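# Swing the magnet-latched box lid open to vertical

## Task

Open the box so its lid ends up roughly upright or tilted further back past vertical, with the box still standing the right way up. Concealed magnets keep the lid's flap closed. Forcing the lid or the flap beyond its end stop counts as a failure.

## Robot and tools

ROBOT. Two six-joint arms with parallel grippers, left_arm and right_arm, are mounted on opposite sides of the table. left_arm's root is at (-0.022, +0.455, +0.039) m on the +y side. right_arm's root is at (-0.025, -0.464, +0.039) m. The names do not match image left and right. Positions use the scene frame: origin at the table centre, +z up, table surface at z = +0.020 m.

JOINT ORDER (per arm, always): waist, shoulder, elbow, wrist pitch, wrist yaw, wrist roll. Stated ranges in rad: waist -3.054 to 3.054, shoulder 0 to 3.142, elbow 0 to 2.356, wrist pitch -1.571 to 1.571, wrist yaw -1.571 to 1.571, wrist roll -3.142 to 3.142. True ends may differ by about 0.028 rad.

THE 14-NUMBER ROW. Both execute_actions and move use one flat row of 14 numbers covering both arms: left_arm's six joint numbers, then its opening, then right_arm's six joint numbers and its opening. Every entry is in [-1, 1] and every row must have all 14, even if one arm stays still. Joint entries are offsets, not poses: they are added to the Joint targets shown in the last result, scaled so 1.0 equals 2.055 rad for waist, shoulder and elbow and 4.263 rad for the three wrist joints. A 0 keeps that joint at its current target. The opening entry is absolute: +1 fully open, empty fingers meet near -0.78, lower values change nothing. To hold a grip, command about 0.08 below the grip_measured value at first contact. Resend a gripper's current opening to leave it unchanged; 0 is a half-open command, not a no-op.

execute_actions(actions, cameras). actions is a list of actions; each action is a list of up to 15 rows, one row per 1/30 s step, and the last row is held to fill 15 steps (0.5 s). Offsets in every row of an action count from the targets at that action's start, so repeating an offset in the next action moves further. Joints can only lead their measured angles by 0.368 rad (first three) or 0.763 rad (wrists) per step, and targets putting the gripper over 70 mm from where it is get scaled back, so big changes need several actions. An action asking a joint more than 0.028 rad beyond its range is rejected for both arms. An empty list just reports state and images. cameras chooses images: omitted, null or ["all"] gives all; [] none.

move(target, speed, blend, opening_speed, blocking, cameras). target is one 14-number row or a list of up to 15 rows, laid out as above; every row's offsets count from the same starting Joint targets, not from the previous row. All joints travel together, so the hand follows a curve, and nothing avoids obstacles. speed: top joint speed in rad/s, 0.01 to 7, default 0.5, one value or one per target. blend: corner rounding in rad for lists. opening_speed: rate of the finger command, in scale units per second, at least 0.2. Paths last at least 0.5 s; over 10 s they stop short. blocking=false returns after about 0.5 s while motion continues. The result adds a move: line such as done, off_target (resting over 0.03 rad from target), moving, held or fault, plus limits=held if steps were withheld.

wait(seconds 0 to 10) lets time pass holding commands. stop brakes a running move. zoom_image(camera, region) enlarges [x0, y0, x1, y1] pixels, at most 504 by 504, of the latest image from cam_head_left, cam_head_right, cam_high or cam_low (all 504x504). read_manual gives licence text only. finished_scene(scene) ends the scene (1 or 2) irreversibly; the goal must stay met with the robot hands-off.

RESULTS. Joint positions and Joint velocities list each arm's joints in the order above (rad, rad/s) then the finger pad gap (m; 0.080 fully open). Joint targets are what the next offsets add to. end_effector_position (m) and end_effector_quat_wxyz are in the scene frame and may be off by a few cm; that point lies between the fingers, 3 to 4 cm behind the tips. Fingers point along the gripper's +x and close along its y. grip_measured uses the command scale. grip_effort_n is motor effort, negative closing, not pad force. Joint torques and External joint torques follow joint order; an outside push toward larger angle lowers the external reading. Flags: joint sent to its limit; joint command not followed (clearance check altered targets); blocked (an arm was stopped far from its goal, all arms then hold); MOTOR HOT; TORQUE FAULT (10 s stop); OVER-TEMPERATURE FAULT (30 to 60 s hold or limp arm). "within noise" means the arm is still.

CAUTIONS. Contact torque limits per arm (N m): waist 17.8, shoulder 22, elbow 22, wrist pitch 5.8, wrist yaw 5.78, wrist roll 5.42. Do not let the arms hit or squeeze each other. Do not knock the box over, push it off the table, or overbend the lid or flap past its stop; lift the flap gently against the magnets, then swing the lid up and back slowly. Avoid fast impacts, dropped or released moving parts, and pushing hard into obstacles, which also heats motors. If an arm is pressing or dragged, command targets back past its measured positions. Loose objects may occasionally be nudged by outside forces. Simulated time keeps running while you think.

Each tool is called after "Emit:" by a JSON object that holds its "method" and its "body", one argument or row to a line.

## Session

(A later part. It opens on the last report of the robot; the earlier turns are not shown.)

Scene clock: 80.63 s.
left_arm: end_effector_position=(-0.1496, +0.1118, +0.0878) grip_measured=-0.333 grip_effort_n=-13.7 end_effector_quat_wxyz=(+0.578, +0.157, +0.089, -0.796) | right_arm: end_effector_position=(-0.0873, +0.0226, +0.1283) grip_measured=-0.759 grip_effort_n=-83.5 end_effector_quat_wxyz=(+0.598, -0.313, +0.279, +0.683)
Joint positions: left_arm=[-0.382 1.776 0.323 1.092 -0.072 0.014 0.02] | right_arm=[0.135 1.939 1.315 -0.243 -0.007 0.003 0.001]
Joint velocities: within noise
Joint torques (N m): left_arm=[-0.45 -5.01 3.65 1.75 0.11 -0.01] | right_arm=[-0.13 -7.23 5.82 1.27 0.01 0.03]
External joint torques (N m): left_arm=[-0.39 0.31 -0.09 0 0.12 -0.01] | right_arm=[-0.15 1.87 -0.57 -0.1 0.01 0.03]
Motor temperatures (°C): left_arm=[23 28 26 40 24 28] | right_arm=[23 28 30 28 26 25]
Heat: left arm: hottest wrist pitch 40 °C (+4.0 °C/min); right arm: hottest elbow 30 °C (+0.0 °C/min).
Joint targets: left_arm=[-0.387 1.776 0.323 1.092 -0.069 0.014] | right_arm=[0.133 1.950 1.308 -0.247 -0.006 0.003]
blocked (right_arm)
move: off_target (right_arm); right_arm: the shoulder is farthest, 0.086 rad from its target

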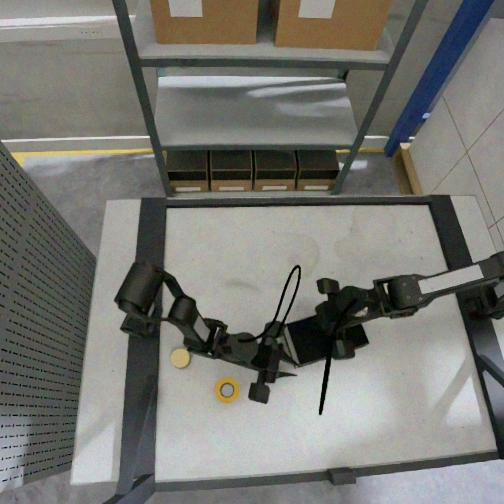

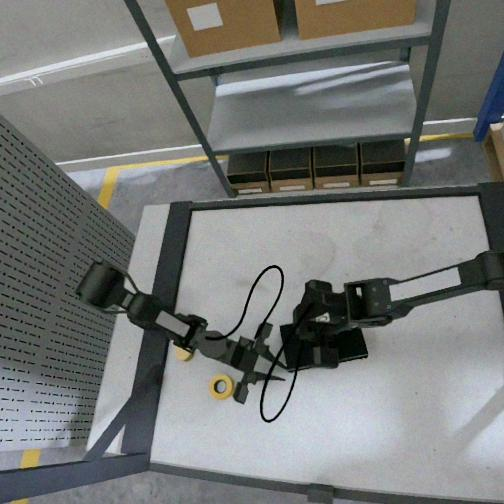

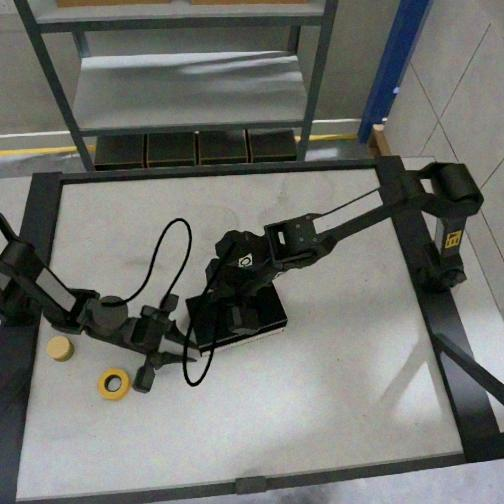

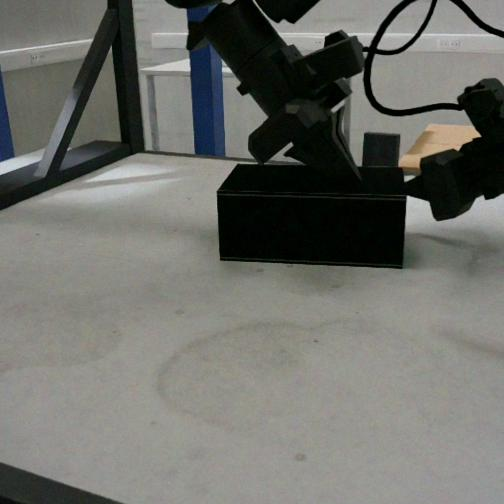

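Emit:
{"method": "move", "body": {
  "target": [
    [0,0,0,0,0,0,-0.335,0,-0.0146,0.0934,-0.0704,0,0,-0.85],
    [0,0.0058,0,-0.008,0,0,-0.335,0.0005,0.098,0.276,-0.1434,0.0014,-0.0007,-0.85],
    [0,0.0058,0,-0.008,0,0,-0.335,0.0005,0.1073,0.213,-0.1085,0.0014,-0.0007,-0.85],
    [0,0.0058,0,-0.008,0,0,-0.335,0.0005,0.1184,0.1815,-0.088,0.0014,-0.0007,-0.85]
  ],
  "speed": [0.3,0.3,0.2,0.06]
}}

Emit:
{"method": "zoom_image", "body": {
  "camera": "cam_high",
  "region": [150, 260, 270, 380]
}}

Emit:
{"method": "zoom_image", "body": {
  "camera": "cam_head_left",
  "region": [240, 290, 380, 400]
}}

Emit:
{"method": "zoom_image", "body": {
  "camera": "cam_low",
  "region": [300, 100, 504, 280]
}}

Scene clock: 97.27 s.
left_arm: end_effector_position=(-0.1503, +0.1149, +0.0810) grip_measured=-0.333 grip_effort_n=-13.3 end_effector_quat_wxyz=(+0.573, +0.170, +0.098, -0.796) | right_arm: end_effector_position=(-0.0909, +0.0541, +0.1280) grip_measured=-0.759 grip_effort_n=-83.5 end_effector_quat_wxyz=(+0.572, -0.372, +0.331, +0.651)
Joint positions: left_arm=[-0.387 1.777 0.323 1.06 -0.07 0.014 0.02] | right_arm=[0.135 2.149 1.721 -0.615 -0.004 0.003 0.001]
Joint velocities: within noise
Joint torques (N m): left_arm=[-0.07 -3.68 3.66 1.66 0.01 -0.01] | right_arm=[-0.04 -4.91 1.87 0.82 0.1 -0.07]
External joint torques (N m): left_arm=[-0.01 1.6 -0.05 -0.06 0.02 -0.01] | right_arm=[-0.07 5.51 -4.46 -0.3 0.11 -0.08]
Motor temperatures (°C): left_arm=[23 29 25 39 24 28] | right_arm=[23 30 32 28 26 25]
Heat: left arm: hottest wrist pitch 39 °C (+1.0 °C/min); right arm: hottest elbow 32 °C (+0.0 °C/min).
Joint targets: left_arm=[-0.387 1.788 0.323 1.058 -0.069 0.014] | right_arm=[0.134 2.193 1.682 -0.622 0.000 0.000]
move: off_target (right_arm); right_arm: the shoulder is farthest, 0.044 rad from its target

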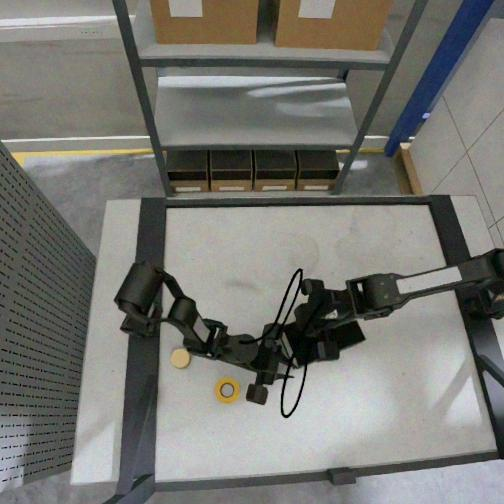

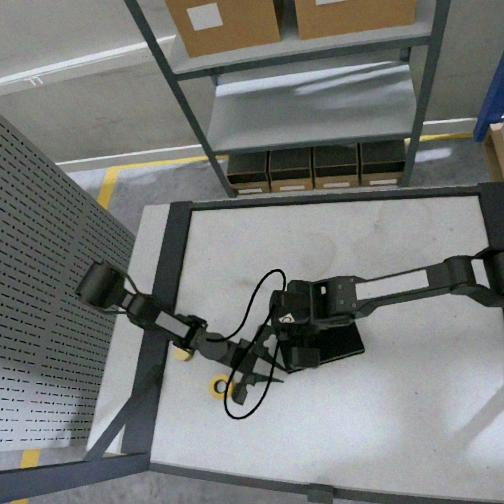

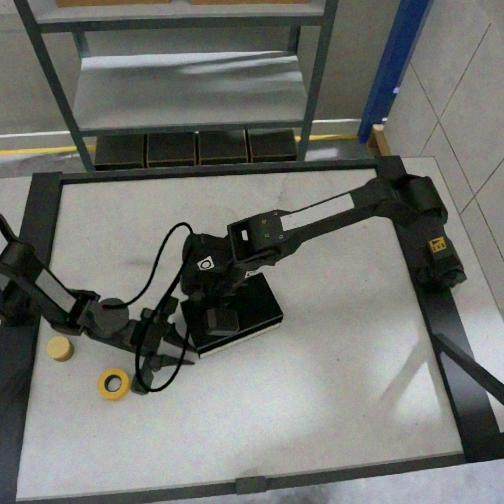

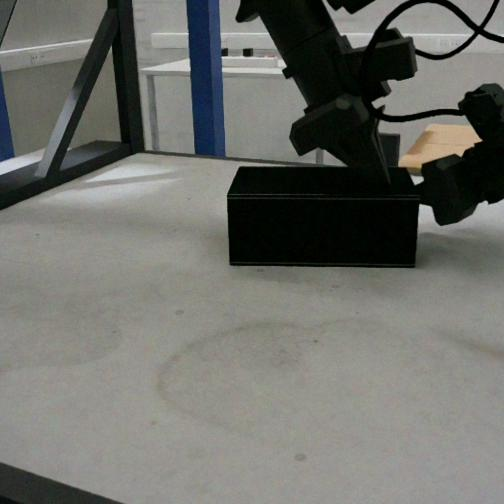

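Scaled by 4.200 from the camera's 504x504 image, which has a finer 720x720 frame.

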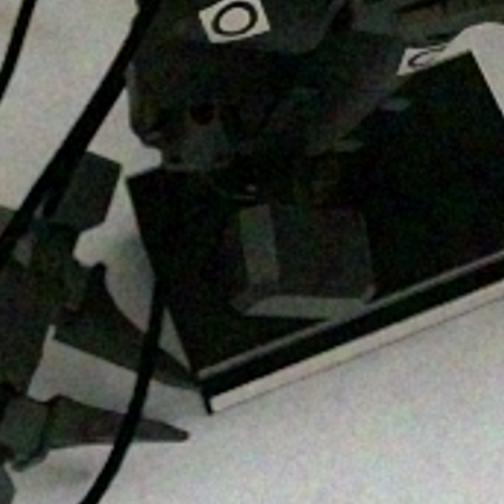

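Scaled by 3.600 from the camera's 504x504 image, which has a finer 720x720 frame.

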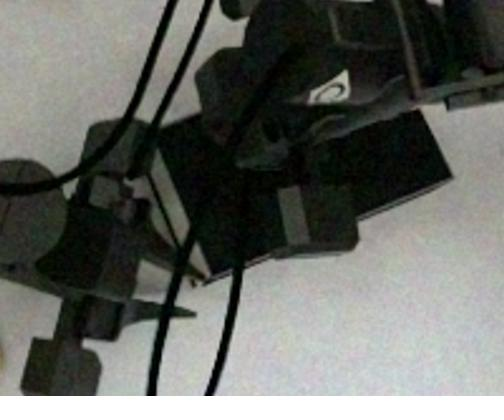

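Scaled by 2.471 from the camera's 504x504 image, which has a finer 720x720 frame.

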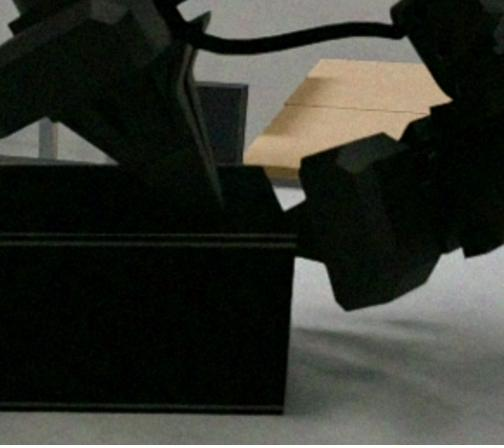

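Emit:
{"method": "move", "body": {
  "target": [-0.030,0.0055,0.0240,-0.0117,0,0,-0.335,0,0.0020,-0.006,0.0,0,0,-0.85],
  "speed": 0.05
}}

Emit:
{"method": "zoom_image", "body": {
  "camera": "cam_high",
  "region": [150, 260, 270, 380]
}}

Emit:
{"method": "zoom_image", "body": {
  "camera": "cam_head_left",
  "region": [240, 290, 380, 400]
}}

Emit:
{"method": "zoom_image", "body": {
  "camera": "cam_low",
  "region": [300, 100, 504, 280]
}}

Scene clock: 104.23 s.
left_arm: end_effector_position=(-0.1739, +0.1158, +0.0792) grip_measured=-0.333 grip_effort_n=-13.3 end_effector_quat_wxyz=(+0.548, +0.182, +0.097, -0.811) | right_arm: end_effector_position=(-0.0909, +0.0545, +0.1323) grip_measured=-0.759 grip_effort_n=-83.5 end_effector_quat_wxyz=(+0.574, -0.368, +0.327, +0.654)
Joint positions: left_arm=[-0.446 1.788 0.364 1.01 -0.07 0.014 0.02] | right_arm=[0.135 2.139 1.716 -0.608 -0.004 0.003 0.001]
Joint velocities: within noise
Joint torques (N m): left_arm=[-0.07 -5.19 3.82 1.72 -0.02 0] | right_arm=[0.07 -8.89 6.53 1.28 0 0.03]
External joint torques (N m): left_arm=[-0.04 0.35 -0.05 0 -0.01 -0.01] | right_arm=[-0.02 1.47 0.18 0.14 0.01 0.03]
Motor temperatures (°C): left_arm=[23 29 25 40 24 28] | right_arm=[23 30 31 28 26 25]
Heat: left arm: hottest wrist pitch 40 °C (+1.0 °C/min); right arm: hottest elbow 31 °C (-2.0 °C/min).
Joint targets: left_arm=[-0.446 1.788 0.364 1.010 -0.070 0.014] | right_arm=[0.135 2.148 1.714 -0.609 -0.004 0.003]
blocked (right_arm)
move: off_target (right_arm); right_arm: the shoulder is farthest, 0.058 rad from its target

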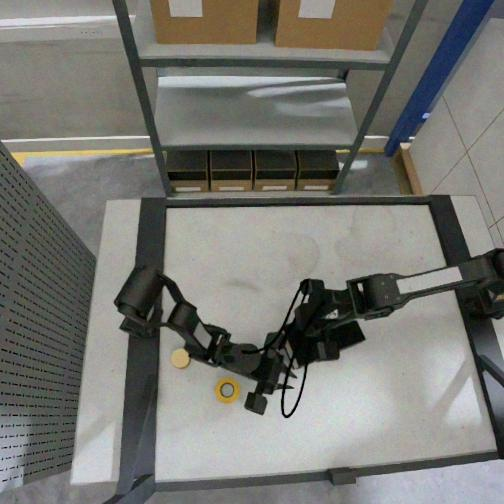

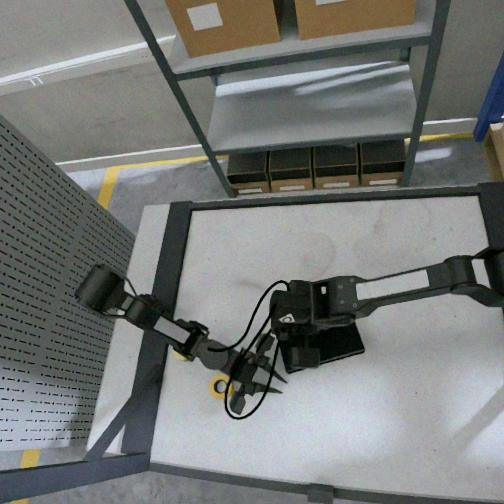

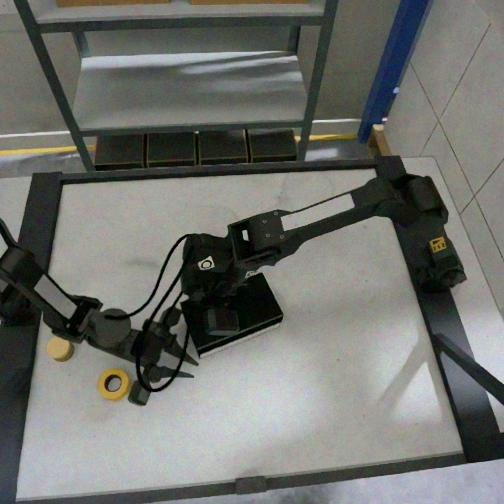

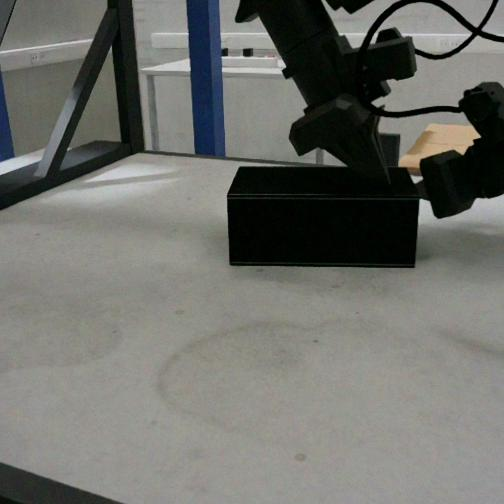

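Scaled by 4.200 from the camera's 504x504 image, which has a finer 720x720 frame.

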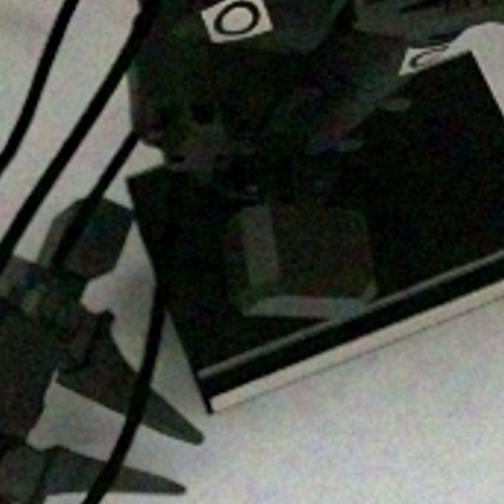

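Scaled by 3.600 from the camera's 504x504 image, which has a finer 720x720 frame.

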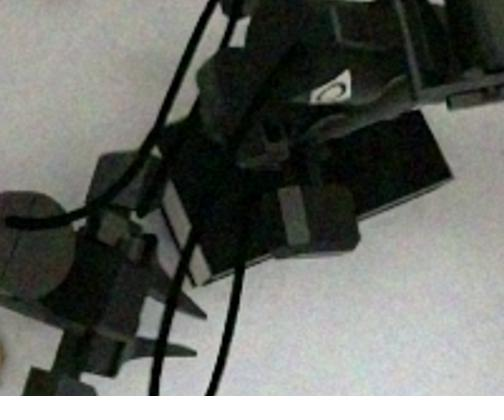

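Scaled by 2.471 from the camera's 504x504 image, which has a finer 720x720 frame.

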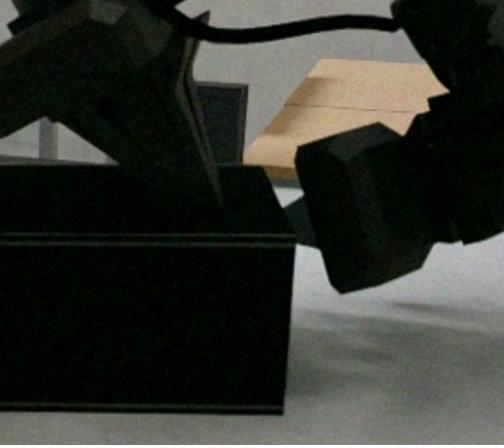

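Emit:
{"method": "move", "body": {
  "target": [-0.0856,0.0248,-0.0579,0.0522,-0.1133,0.0413,-0.335,0,0,0,0,0,0,-0.85],
  "speed": 0.3
}}

Emit:
{"method": "zoom_image", "body": {
  "camera": "cam_high",
  "region": [150, 260, 270, 380]
}}

Emit:
{"method": "zoom_image", "body": {
  "camera": "cam_head_left",
  "region": [240, 290, 380, 400]
}}

Emit:
{"method": "zoom_image", "body": {
  "camera": "cam_low",
  "region": [300, 100, 504, 280]
}}

Scene clock: 116.37 s.
left_arm: end_effector_position=(-0.1508, +0.1410, +0.0859) grip_measured=-0.333 grip_effort_n=-13.3 end_effector_quat_wxyz=(+0.652, +0.230, -0.032, -0.722) | right_arm: end_effector_position=(-0.0909, +0.0545, +0.1324) grip_measured=-0.759 grip_effort_n=-83.5 end_effector_quat_wxyz=(+0.574, -0.368, +0.327, +0.654)
Joint positions: left_arm=[-0.619 1.827 0.251 1.229 -0.548 0.184 0.02] | right_arm=[0.135 2.139 1.716 -0.607 -0.004 0.003 0.001]
Joint velocities: within noise
Joint torques (N m): left_arm=[-0.24 -3.46 2.31 1.9 -0.3 0.22] | right_arm=[0.03 -8.93 6.5 1.27 -0.01 0.03]
External joint torques (N m): left_arm=[-0.2 1.48 -0.67 0.27 -0.19 0.24] | right_arm=[-0.03 1.44 0.15 0.13 -0.01 0.03]
Motor temperatures (°C): left_arm=[23 29 25 41 24 28] | right_arm=[23 31 31 28 26 25]
Heat: left arm: hottest wrist pitch 41 °C (+1.0 °C/min); right arm: hottest shoulder 31 °C (+2.0 °C/min).
Joint targets: left_arm=[-0.622 1.838 0.245 1.232 -0.553 0.190] | right_arm=[0.135 2.148 1.714 -0.609 -0.004 0.003]
move: done

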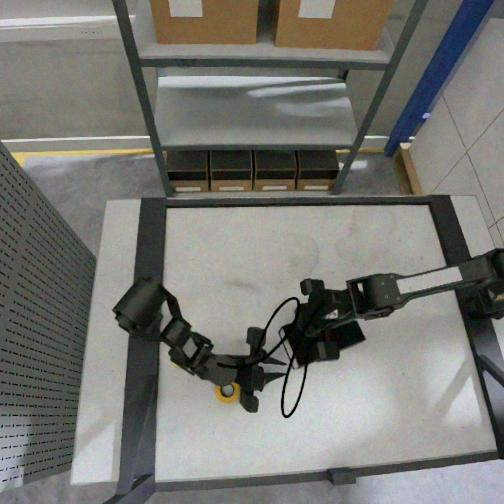

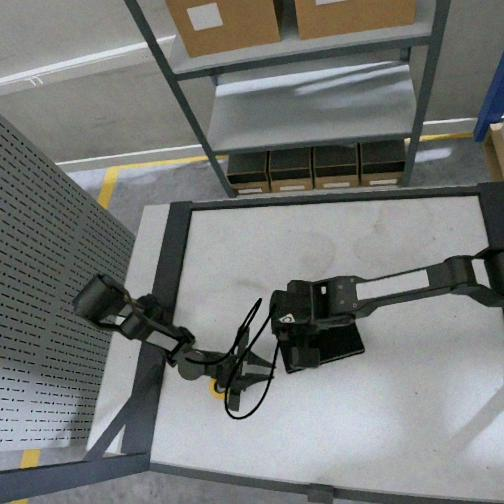

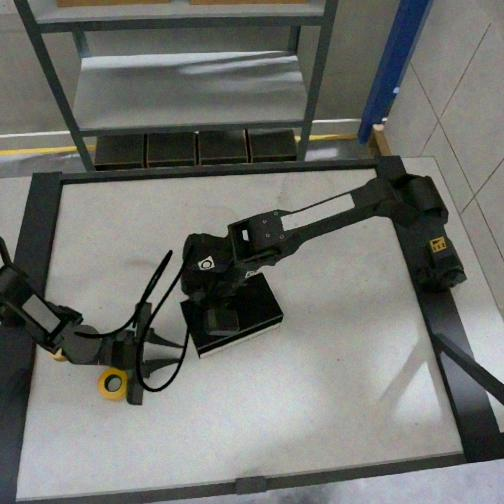

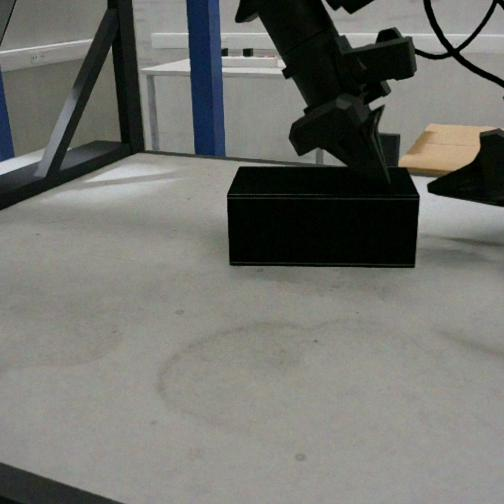

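Scaled by 4.200 from the camera's 504x504 image, which has a finer 720x720 frame.

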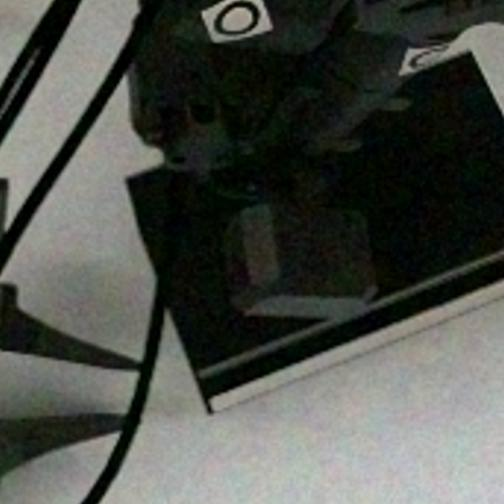

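Scaled by 3.600 from the camera's 504x504 image, which has a finer 720x720 frame.

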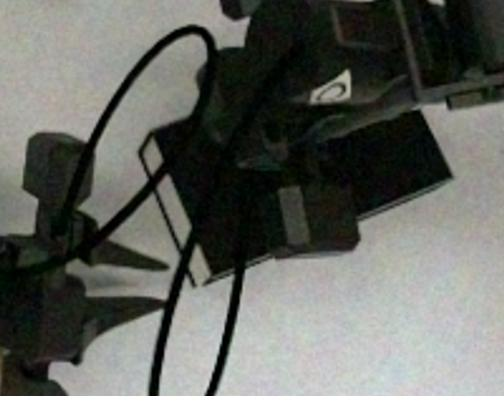

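Scaled by 2.471 from the camera's 504x504 image, which has a finer 720x720 frame.

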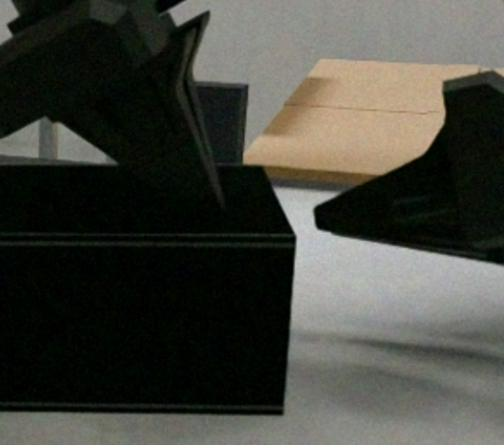

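Emit:
{"method": "move", "body": {
  "target": [
    [0,0,0,0,0,0,-0.335,0,0.0195,-0.0117,-0.0026,0,0,-0.85],
    [0.0360,0.0190,0.0589,-0.0195,0.0167,-0.0054,-0.335,0,0.0195,-0.0117,-0.0026,0,0,-0.85]
  ],
  "speed": [0.05,0.12]
}}

Emit:
{"method": "zoom_image", "body": {
  "camera": "cam_high",
  "region": [150, 260, 270, 380]
}}

Emit:
{"method": "zoom_image", "body": {
  "camera": "cam_head_left",
  "region": [240, 290, 380, 400]
}}

Emit:
{"method": "zoom_image", "body": {
  "camera": "cam_low",
  "region": [300, 100, 504, 280]
}}

Scene clock: 137.77 s.
left_arm: end_effector_position=(-0.1521, +0.1125, +0.0843) grip_measured=-0.333 grip_effort_n=-13.3 end_effector_quat_wxyz=(+0.654, +0.228, -0.015, -0.721) | right_arm: end_effector_position=(-0.0917, +0.0540, +0.1302) grip_measured=-0.759 grip_effort_n=-83.5 end_effector_quat_wxyz=(+0.573, -0.370, +0.329, +0.653)
Joint positions: left_arm=[-0.553 1.864 0.355 1.152 -0.486 0.171 0.02] | right_arm=[0.136 2.143 1.716 -0.61 -0.004 0.003 0.001]
Joint velocities: within noise
Joint torques (N m): left_arm=[0.37 -3.79 4.46 1.51 0.06 -0.2] | right_arm=[-0.03 -4.82 3.45 0.56 -0.01 0.02]
External joint torques (N m): left_arm=[0.44 1.79 1.15 -0.14 0.16 -0.18] | right_arm=[-0.13 5.47 -2.82 -0.56 0.01 0.02]
Motor temperatures (°C): left_arm=[23 28 25 40 24 28] | right_arm=[23 33 31 29 26 25]
Heat: left arm: hottest wrist pitch 40 °C (+0.0 °C/min); right arm: hottest shoulder 33 °C (+5.0 °C/min).
Joint targets: left_arm=[-0.548 1.878 0.366 1.149 -0.482 0.167] | right_arm=[0.135 2.187 1.690 -0.620 -0.004 0.003]
move: off_target (right_arm); right_arm: the shoulder is farthest, 0.045 rad from its target

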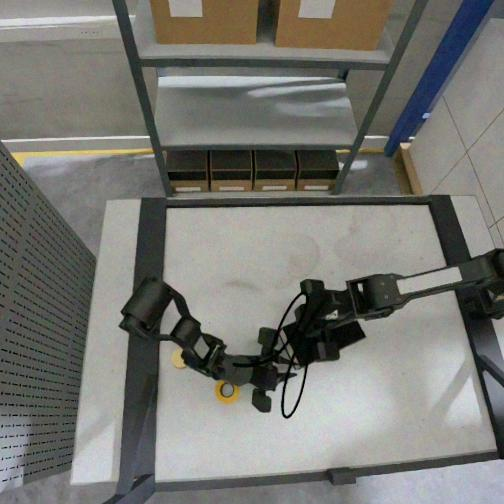

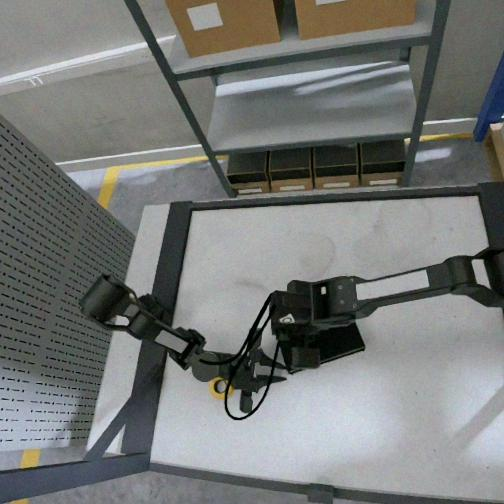

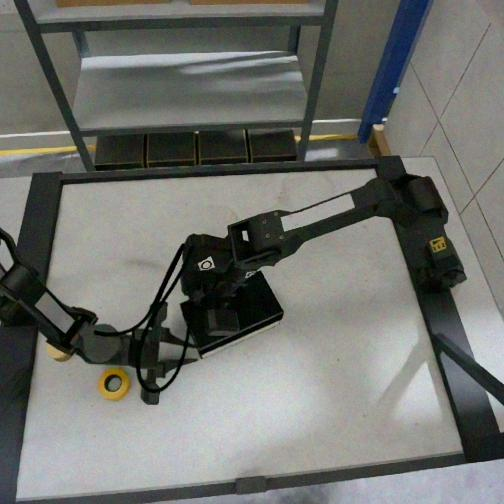

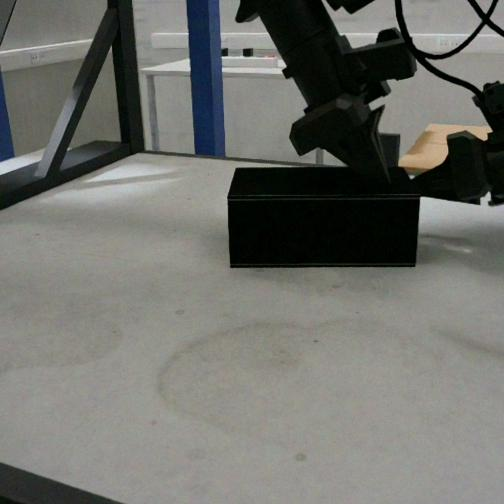

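Scaled by 4.200 from the camera's 504x504 image, which has a finer 720x720 frame.

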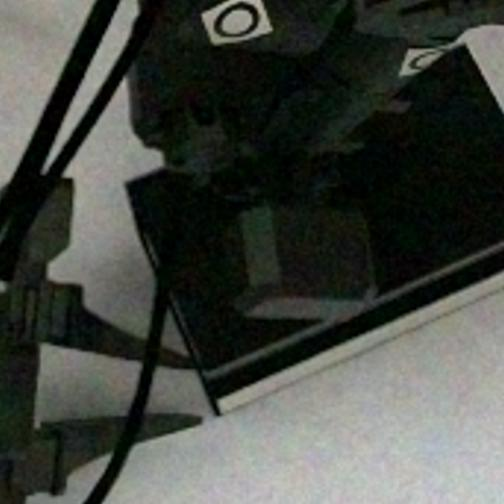

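Scaled by 3.600 from the camera's 504x504 image, which has a finer 720x720 frame.

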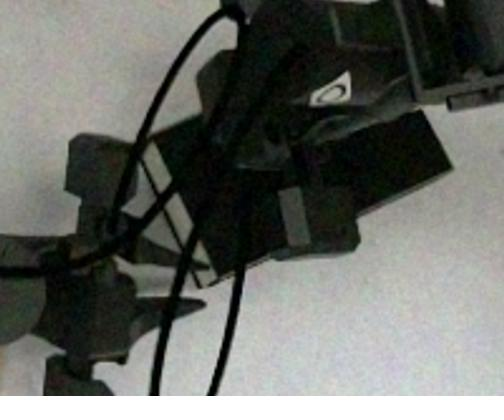

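Scaled by 2.471 from the camera's 504x504 image, which has a finer 720x720 frame.

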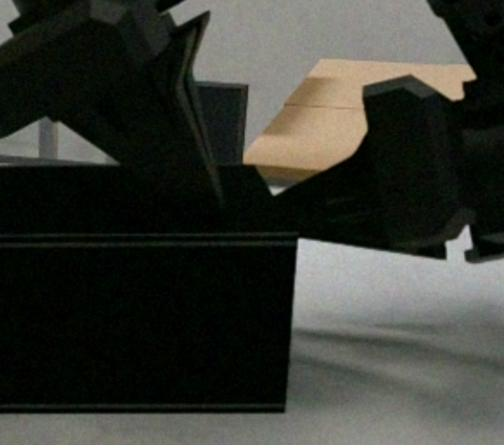

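Emit:
{"method": "move", "body": {
  "target": [-0.0273,0.0238,0.0384,-0.0066,-0.0129,0.0042,-0.335,0,-0.001,0.001,0,0,0,-0.85],
  "speed": 0.04
}}

Emit:
{"method": "zoom_image", "body": {
  "camera": "cam_high",
  "region": [150, 260, 270, 380]
}}

Emit:
{"method": "zoom_image", "body": {
  "camera": "cam_head_left",
  "region": [240, 290, 380, 400]
}}

Scene clock: 144.37 s.
left_arm: end_effector_position=(-0.1674, +0.1023, +0.0825) grip_measured=-0.333 grip_effort_n=-13.3 end_effector_quat_wxyz=(+0.659, +0.236, -0.025, -0.714) | right_arm: end_effector_position=(-0.0956, +0.0534, +0.1302) grip_measured=-0.759 grip_effort_n=-83.5 end_effector_quat_wxyz=(+0.570, -0.371, +0.328, +0.656)
Joint positions: left_arm=[-0.594 1.914 0.43 1.121 -0.545 0.178 0.02] | right_arm=[0.143 2.143 1.716 -0.61 -0.008 0.003 0.001]
Joint velocities: within noise
Joint torques (N m): left_arm=[-1.02 -4.34 5.07 1.69 0.16 0.25] | right_arm=[-0.6 -5.03 3.75 0.57 0.11 0.02]
External joint torques (N m): left_arm=[-0.96 1.74 1.59 0.05 0.27 0.26] | right_arm=[-0.7 5.34 -2.61 -0.58 0.13 0.02]
Motor temperatures (°C): left_arm=[23 29 25 40 24 28] | right_arm=[23 33 31 28 26 25]
Heat: left arm: hottest wrist pitch 40 °C (+0.0 °C/min); right arm: hottest shoulder 33 °C (+5.1 °C/min).
Joint targets: left_arm=[-0.604 1.927 0.445 1.121 -0.537 0.185] | right_arm=[0.135 2.185 1.692 -0.620 -0.004 0.003]
move: off_target (right_arm); right_arm: the shoulder is farthest, 0.042 rad from its target

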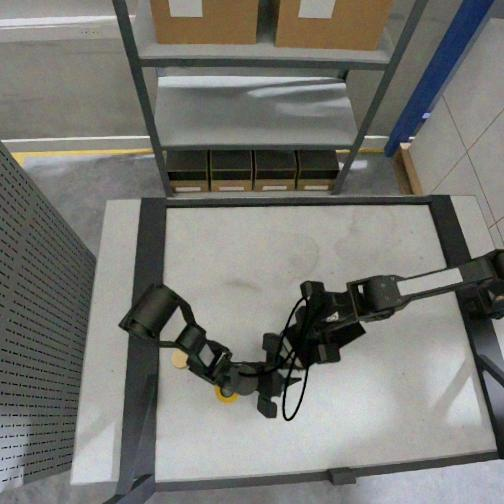

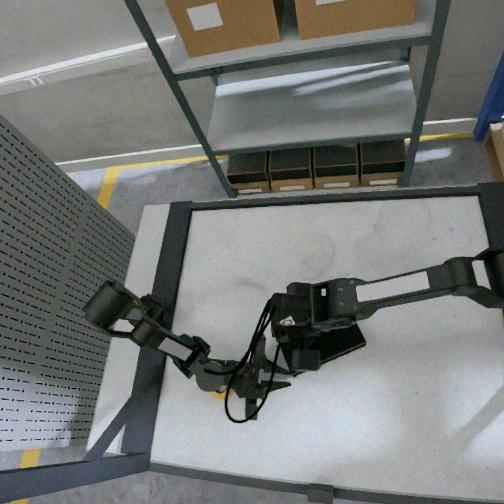

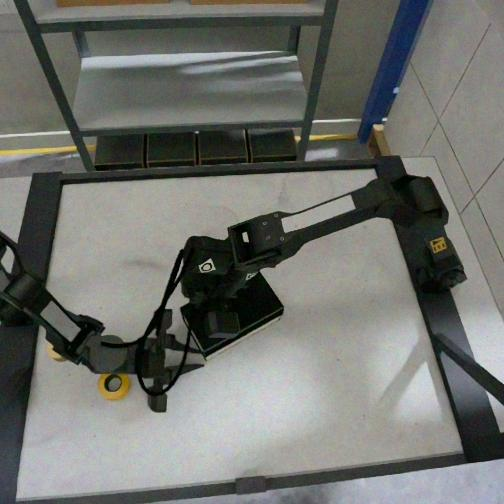

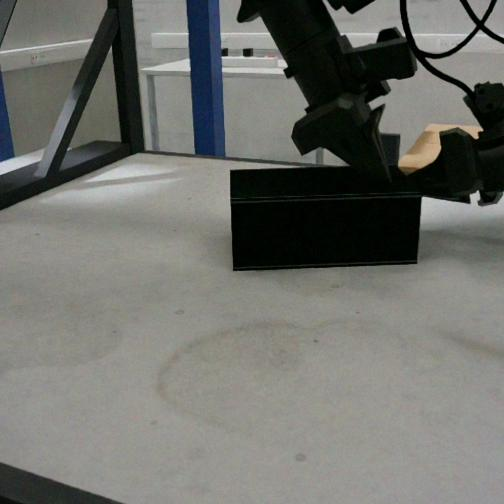

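Scaled by 4.200 from the camera's 504x504 image, which has a finer 720x720 frame.

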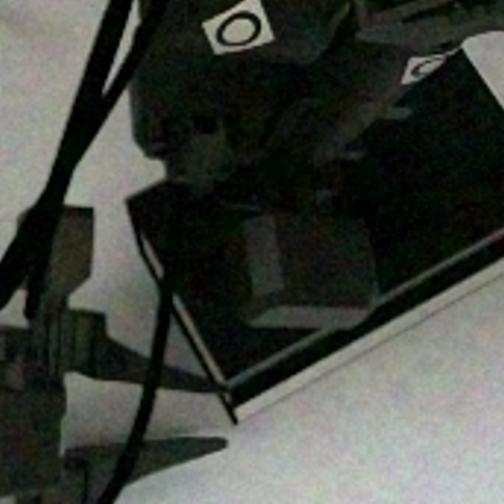

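Scaled by 3.600 from the camera's 504x504 image, which has a finer 720x720 frame.

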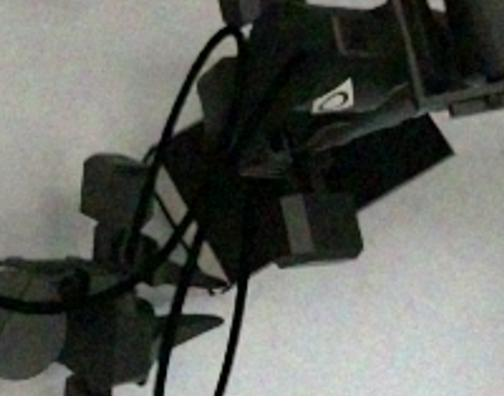

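Emit:
{"method": "move", "body": {
  "target": [
    [0,0,0,0,0,0,-0.335,0,-0.0414,0.1012,-0.0188,0.001,-0.0007,-0.85],
    [0,0,0,0,0,0,-0.335,0.2241,-0.09,-0.2151,0.2627,0.2355,-0.118,-0.85],
    [0,0,0,0,0,0,-0.335,0.2241,0.0657,-0.2779,0.2834,0.2456,-0.1256,-0.85]
  ],
  "speed": [0.4,0.6,0.3]
}}

Emit:
{"method": "zoom_image", "body": {
  "camera": "cam_high",
  "region": [150, 260, 310, 420]
}}

Emit:
{"method": "zoom_image", "body": {
  "camera": "cam_head_left",
  "region": [240, 290, 400, 430]
}}

Scene clock: 166.47 s.
left_arm: end_effector_position=(-0.1734, +0.1011, +0.0848) grip_measured=-0.333 grip_effort_n=-13.3 end_effector_quat_wxyz=(+0.654, +0.232, -0.028, -0.719) | right_arm: end_effector_position=(-0.1874, +0.0113, +0.1143) grip_measured=-0.759 grip_effort_n=-83.5 end_effector_quat_wxyz=(+0.752, -0.416, -0.143, +0.490)
Joint positions: left_arm=[-0.603 1.915 0.441 1.12 -0.54 0.181 0.02] | right_arm=[0.605 2.226 1.183 0.63 1.069 -0.53 0.001]
Joint velocities: within noise
Joint torques (N m): left_arm=[-0.09 -5.85 3.5 1.67 -0.13 -0.04] | right_arm=[-0.12 -7.65 4.35 1.09 0.07 0.07]
External joint torques (N m): left_arm=[-0.02 0.28 -0.01 0.03 -0.03 -0.02] | right_arm=[-0.25 1.97 -0.79 -0.28 -0.13 0.03]
Motor temperatures (°C): left_arm=[23 29 26 41 24 28] | right_arm=[23 34 30 28 26 25]
Heat: left arm: hottest wrist pitch 41 °C (+1.0 °C/min); right arm: hottest shoulder 34 °C (+4.0 °C/min).
Joint targets: left_arm=[-0.603 1.915 0.441 1.120 -0.540 0.181] | right_arm=[0.603 2.240 1.175 0.623 1.066 -0.530]
blocked (right_arm)
move: off_target (right_arm); right_arm: the shoulder is farthest, 0.094 rad from its target

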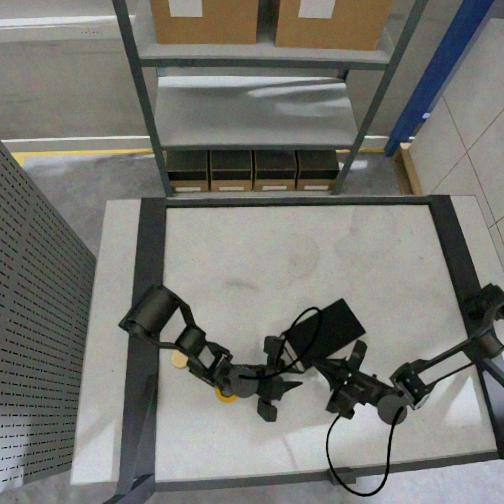

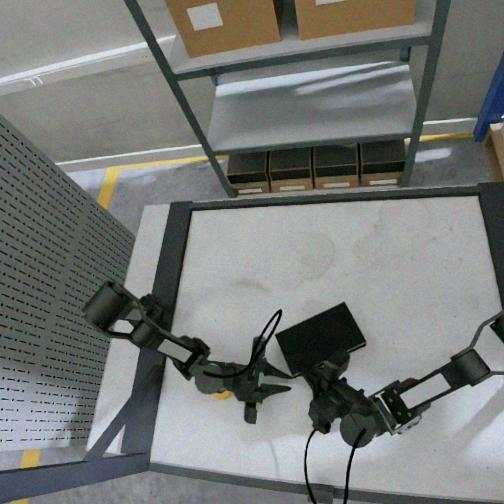

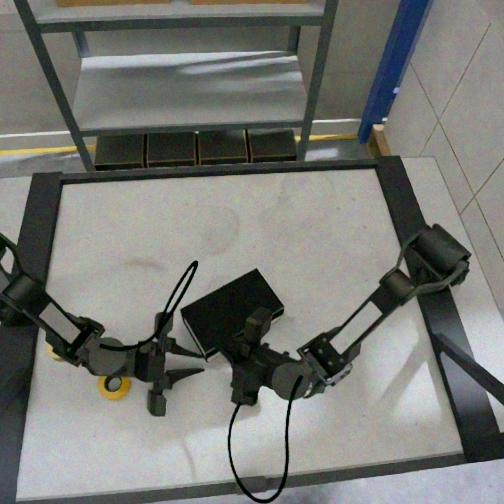

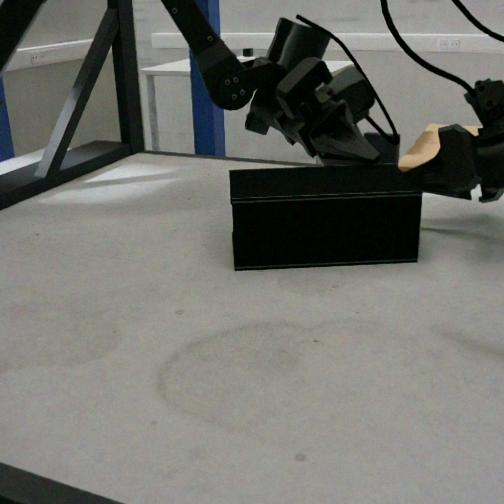

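Scaled by 3.150 from the camera's 504x504 image, which has a finer 720x720 frame.

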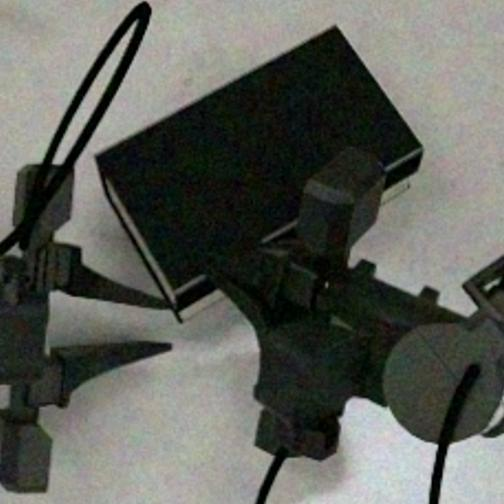

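Scaled by 3.150 from the camera's 504x504 image, which has a finer 720x720 frame.

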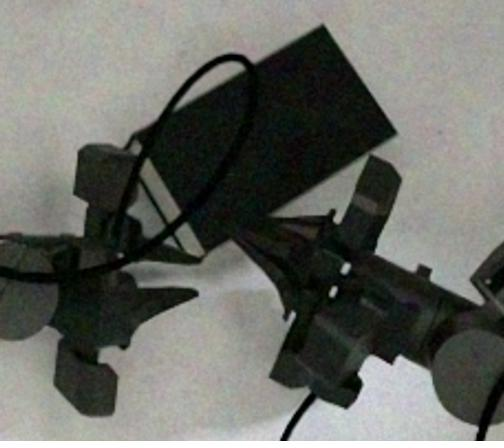

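Emit:
{"method": "move", "body": {
  "target": [
    [0,0,0,0,0,0,-0.335,0,-0.0925,0,0,0,0,-0.85],
    [0,0,0,0,0,0,-0.335,0.044,-0.0925,-0.0156,-0.0073,0.0205,-0.0068,-0.85],
    [0,0,0,0,0,0,-0.335,0.044,0.0516,-0.0156,-0.0073,0.0205,-0.0068,-0.85]
  ],
  "speed": [0.3,0.3,0.2]
}}

Emit:
{"method": "zoom_image", "body": {
  "camera": "cam_high",
  "region": [150, 260, 310, 420]
}}

Emit:
{"method": "zoom_image", "body": {
  "camera": "cam_head_left",
  "region": [240, 290, 400, 430]
}}

Scene clock: 180.57 s.
left_arm: end_effector_position=(-0.1734, +0.1011, +0.0848) grip_measured=-0.333 grip_effort_n=-13.3 end_effector_quat_wxyz=(+0.654, +0.232, -0.028, -0.719) | right_arm: end_effector_position=(-0.2146, -0.0137, +0.1082) grip_measured=-0.759 grip_effort_n=-83.5 end_effector_quat_wxyz=(+0.744, -0.441, -0.169, +0.472)
Joint positions: left_arm=[-0.603 1.915 0.441 1.12 -0.54 0.181 0.02] | right_arm=[0.697 2.248 1.179 0.619 1.182 -0.555 0.001]
Joint velocities: within noise
Joint torques (N m): left_arm=[-0.05 -5.85 3.49 1.66 -0.12 -0.03] | right_arm=[0.03 -7.73 4.64 1.21 0.14 0.06]
External joint torques (N m): left_arm=[0.01 0.34 -0.09 0 -0.01 -0.02] | right_arm=[-0.09 1.88 -0.33 -0.1 -0.1 0.01]
Motor temperatures (°C): left_arm=[23 31 25 41 24 28] | right_arm=[23 35 30 29 26 25]
Heat: left arm: hottest wrist pitch 41 °C (+1.0 °C/min); right arm: hottest shoulder 35 °C (+3.0 °C/min).
Joint targets: left_arm=[-0.603 1.915 0.441 1.120 -0.540 0.181] | right_arm=[0.697 2.260 1.174 0.615 1.179 -0.555]
blocked (right_arm)
move: off_target (right_arm); right_arm: the shoulder is farthest, 0.098 rad from its target

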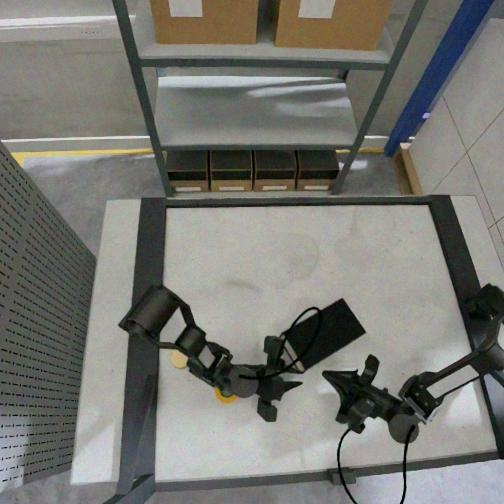

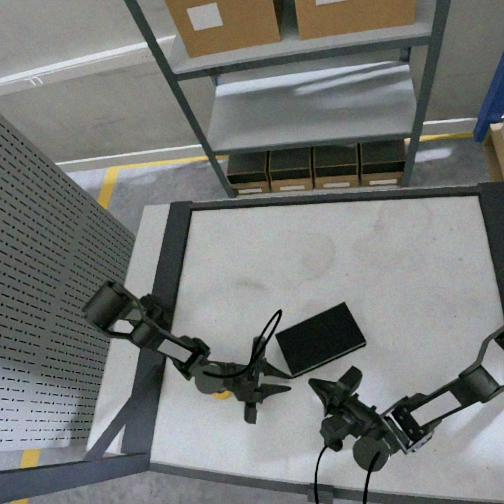

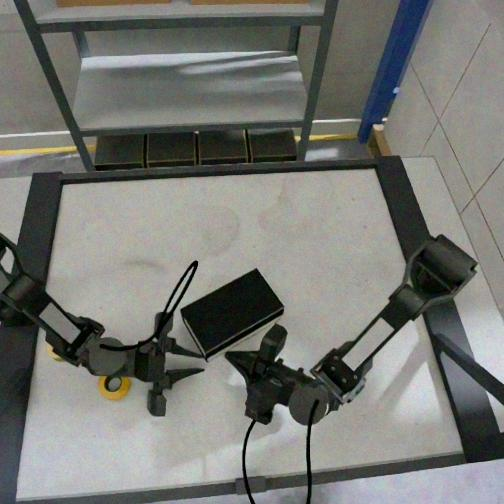

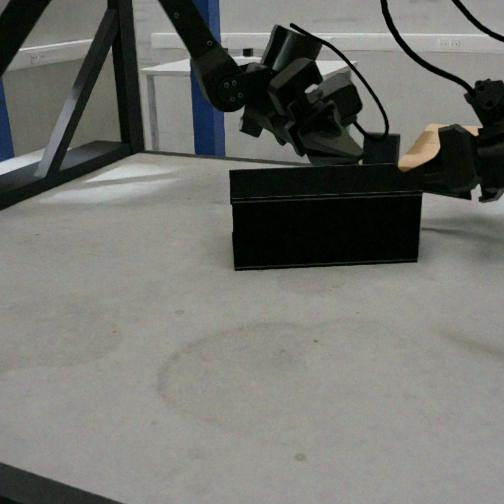

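Scaled by 3.150 from the camera's 504x504 image, which has a finer 720x720 frame.

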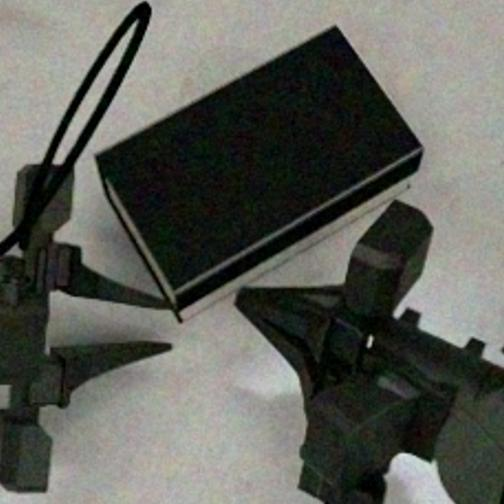

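Scaled by 3.150 from the camera's 504x504 image, which has a finer 720x720 frame.

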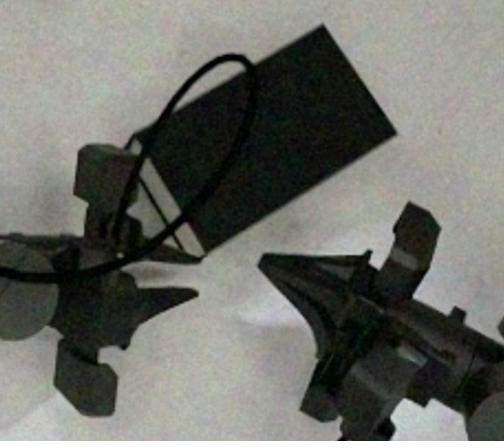

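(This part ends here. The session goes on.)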